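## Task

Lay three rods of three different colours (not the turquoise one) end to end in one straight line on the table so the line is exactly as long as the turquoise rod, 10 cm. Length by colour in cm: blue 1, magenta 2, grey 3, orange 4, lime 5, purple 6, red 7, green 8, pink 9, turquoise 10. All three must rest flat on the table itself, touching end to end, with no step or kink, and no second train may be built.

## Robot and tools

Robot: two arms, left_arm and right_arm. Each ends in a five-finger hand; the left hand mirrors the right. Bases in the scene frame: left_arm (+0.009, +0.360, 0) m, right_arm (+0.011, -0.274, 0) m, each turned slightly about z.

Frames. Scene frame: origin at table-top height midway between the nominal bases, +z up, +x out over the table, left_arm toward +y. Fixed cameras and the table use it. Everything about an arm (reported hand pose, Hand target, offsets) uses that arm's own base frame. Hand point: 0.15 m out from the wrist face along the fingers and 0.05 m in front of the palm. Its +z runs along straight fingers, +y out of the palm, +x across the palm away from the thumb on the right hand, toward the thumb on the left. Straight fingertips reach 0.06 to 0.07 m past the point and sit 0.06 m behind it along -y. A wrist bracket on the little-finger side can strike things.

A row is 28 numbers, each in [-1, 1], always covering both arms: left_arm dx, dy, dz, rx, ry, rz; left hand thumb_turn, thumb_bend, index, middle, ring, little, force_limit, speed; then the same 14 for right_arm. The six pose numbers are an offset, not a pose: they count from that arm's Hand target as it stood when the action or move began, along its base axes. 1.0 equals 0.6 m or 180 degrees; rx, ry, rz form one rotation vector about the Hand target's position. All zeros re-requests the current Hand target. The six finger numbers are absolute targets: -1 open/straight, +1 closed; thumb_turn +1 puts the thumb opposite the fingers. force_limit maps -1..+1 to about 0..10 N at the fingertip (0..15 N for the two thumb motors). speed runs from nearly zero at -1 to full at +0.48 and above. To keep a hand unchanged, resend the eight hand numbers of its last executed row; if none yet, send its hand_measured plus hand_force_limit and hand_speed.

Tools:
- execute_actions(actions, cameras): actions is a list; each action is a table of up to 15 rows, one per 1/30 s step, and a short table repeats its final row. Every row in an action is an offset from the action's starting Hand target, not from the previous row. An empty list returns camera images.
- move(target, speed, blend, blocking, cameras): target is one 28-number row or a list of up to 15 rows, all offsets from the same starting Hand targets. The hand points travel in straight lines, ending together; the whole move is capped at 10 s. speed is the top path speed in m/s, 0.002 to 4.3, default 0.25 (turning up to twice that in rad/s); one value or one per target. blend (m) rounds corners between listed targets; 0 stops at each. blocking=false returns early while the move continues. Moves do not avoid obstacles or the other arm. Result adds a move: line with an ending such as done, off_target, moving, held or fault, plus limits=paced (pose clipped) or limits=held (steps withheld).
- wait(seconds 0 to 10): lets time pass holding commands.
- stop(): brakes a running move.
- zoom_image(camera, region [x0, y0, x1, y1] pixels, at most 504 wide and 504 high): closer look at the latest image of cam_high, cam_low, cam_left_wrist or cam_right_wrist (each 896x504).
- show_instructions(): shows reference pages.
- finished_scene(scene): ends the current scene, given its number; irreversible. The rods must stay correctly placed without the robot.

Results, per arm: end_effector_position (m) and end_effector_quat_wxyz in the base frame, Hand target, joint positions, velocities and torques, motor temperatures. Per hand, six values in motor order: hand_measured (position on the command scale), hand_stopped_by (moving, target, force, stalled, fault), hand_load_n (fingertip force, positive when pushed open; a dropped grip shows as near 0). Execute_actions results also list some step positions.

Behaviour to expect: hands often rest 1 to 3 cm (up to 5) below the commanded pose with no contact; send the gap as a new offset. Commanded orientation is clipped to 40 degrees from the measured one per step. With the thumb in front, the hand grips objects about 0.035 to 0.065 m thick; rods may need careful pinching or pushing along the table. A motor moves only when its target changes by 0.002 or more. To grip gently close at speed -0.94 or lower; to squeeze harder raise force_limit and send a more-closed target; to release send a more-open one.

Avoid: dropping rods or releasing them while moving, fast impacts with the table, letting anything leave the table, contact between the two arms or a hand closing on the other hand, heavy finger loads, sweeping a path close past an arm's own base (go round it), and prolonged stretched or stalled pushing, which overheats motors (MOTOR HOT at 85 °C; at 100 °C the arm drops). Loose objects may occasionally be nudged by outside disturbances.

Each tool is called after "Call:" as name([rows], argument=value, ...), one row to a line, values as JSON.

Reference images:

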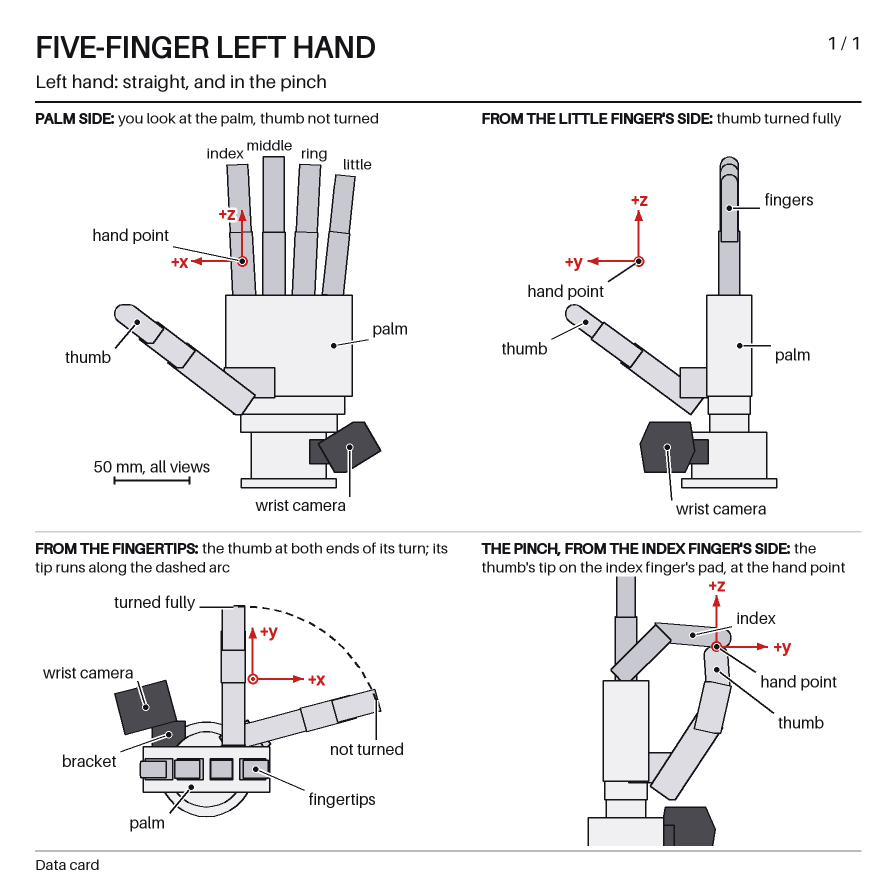

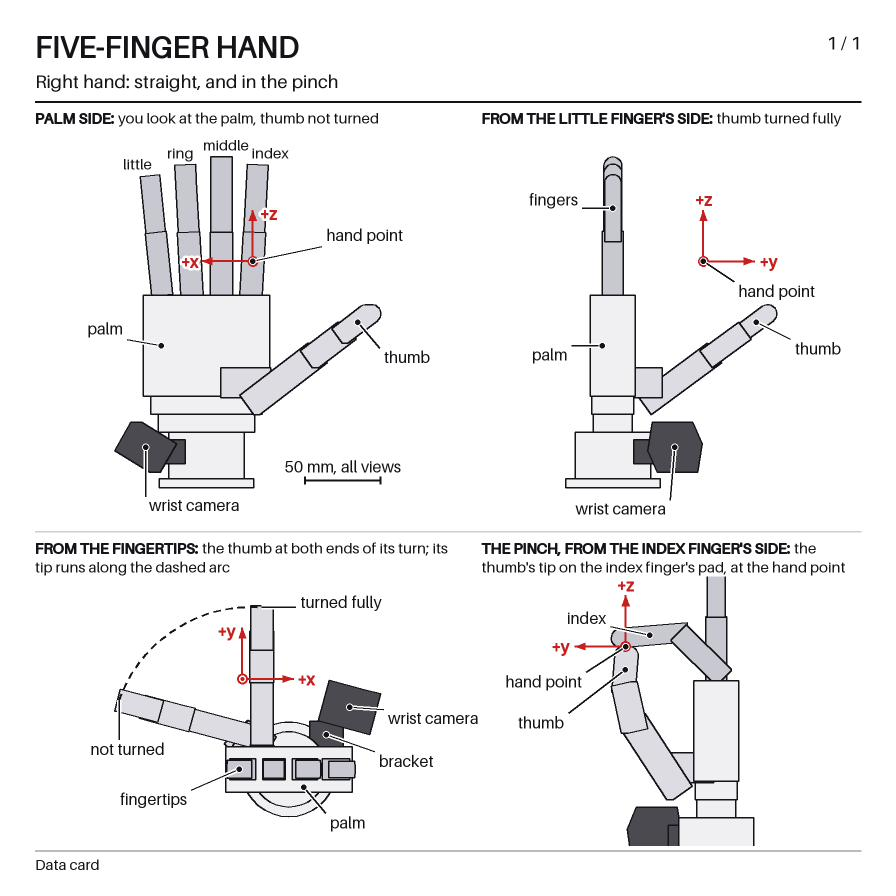

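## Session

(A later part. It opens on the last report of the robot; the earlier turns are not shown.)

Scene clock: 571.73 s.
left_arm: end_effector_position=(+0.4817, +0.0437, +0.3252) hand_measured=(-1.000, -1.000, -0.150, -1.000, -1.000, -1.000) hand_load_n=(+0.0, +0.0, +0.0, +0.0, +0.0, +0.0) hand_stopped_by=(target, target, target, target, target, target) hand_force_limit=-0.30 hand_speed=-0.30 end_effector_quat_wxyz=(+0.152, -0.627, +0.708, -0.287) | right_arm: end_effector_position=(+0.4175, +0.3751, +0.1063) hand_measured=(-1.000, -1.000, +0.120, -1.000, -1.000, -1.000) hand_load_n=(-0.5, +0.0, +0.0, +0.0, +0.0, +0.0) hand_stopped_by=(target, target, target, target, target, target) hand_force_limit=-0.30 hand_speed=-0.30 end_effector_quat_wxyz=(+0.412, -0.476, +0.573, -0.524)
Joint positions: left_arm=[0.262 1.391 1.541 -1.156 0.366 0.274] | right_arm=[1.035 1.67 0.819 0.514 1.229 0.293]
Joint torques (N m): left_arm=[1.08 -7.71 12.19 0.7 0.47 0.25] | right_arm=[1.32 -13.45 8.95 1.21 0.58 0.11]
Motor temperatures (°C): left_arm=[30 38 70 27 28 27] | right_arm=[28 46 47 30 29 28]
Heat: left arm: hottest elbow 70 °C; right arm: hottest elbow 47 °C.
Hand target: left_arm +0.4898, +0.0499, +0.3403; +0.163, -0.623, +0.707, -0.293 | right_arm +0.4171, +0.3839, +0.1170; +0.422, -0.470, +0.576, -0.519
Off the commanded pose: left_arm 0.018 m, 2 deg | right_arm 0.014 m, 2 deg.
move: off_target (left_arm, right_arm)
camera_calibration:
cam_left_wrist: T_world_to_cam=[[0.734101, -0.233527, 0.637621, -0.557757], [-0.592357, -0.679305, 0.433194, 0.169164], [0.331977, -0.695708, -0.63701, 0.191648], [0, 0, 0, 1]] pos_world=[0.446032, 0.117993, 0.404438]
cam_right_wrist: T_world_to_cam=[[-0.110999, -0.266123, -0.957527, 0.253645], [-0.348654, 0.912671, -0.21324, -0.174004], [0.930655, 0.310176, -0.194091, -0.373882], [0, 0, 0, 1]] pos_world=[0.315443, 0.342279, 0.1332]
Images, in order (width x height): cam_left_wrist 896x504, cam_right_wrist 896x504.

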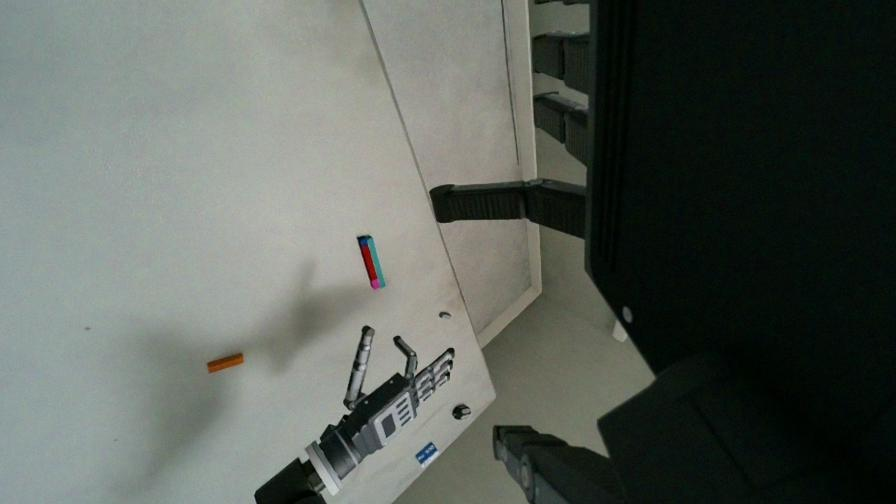

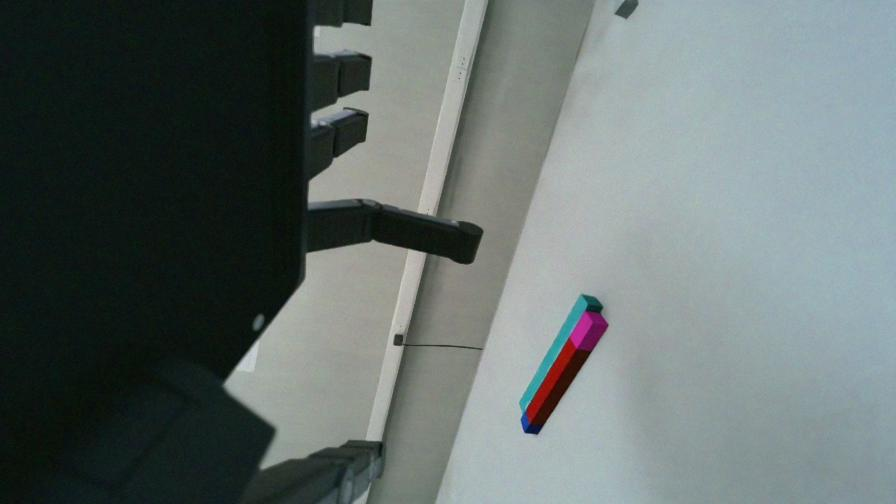

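Call:
zoom_image(camera="cam_right_wrist", region=[510, 390, 570, 440])

Call:
zoom_image(camera="cam_right_wrist", region=[550, 285, 620, 365])

Call:
zoom_image(camera="cam_left_wrist", region=[350, 228, 392, 262])

Scaled by 8.400 from the camera's 896x504 image, which has a finer 1280x720 frame.

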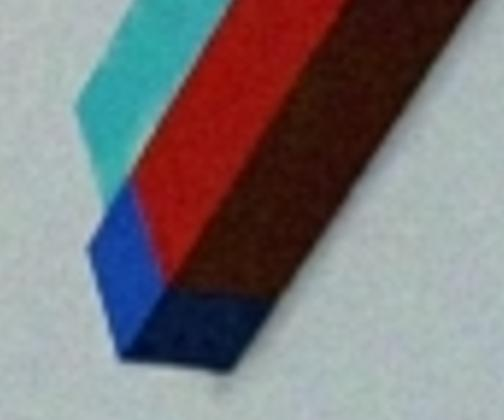

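Scaled by 6.300 from the camera's 896x504 image, which has a finer 1280x720 frame.

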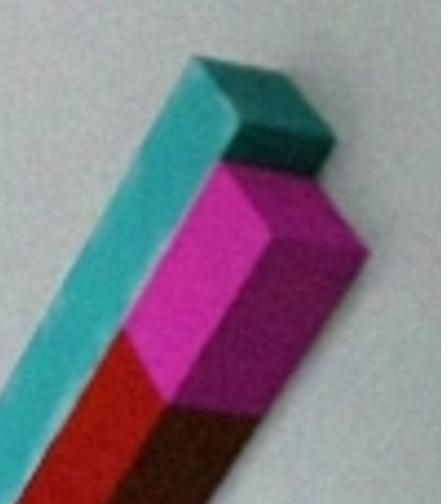

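Scaled by 12.000 from the camera's 896x504 image, which has a finer 1280x720 frame.

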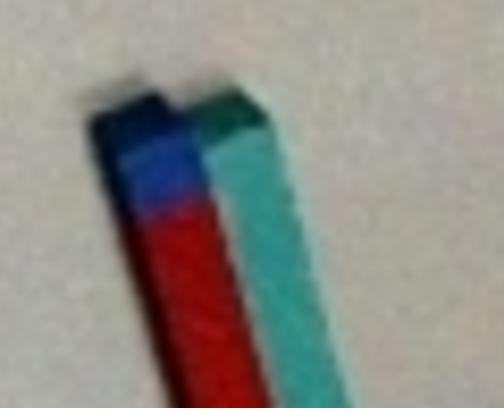

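Call:
finished_scene(scene=2)

The scene is finished: the task was done.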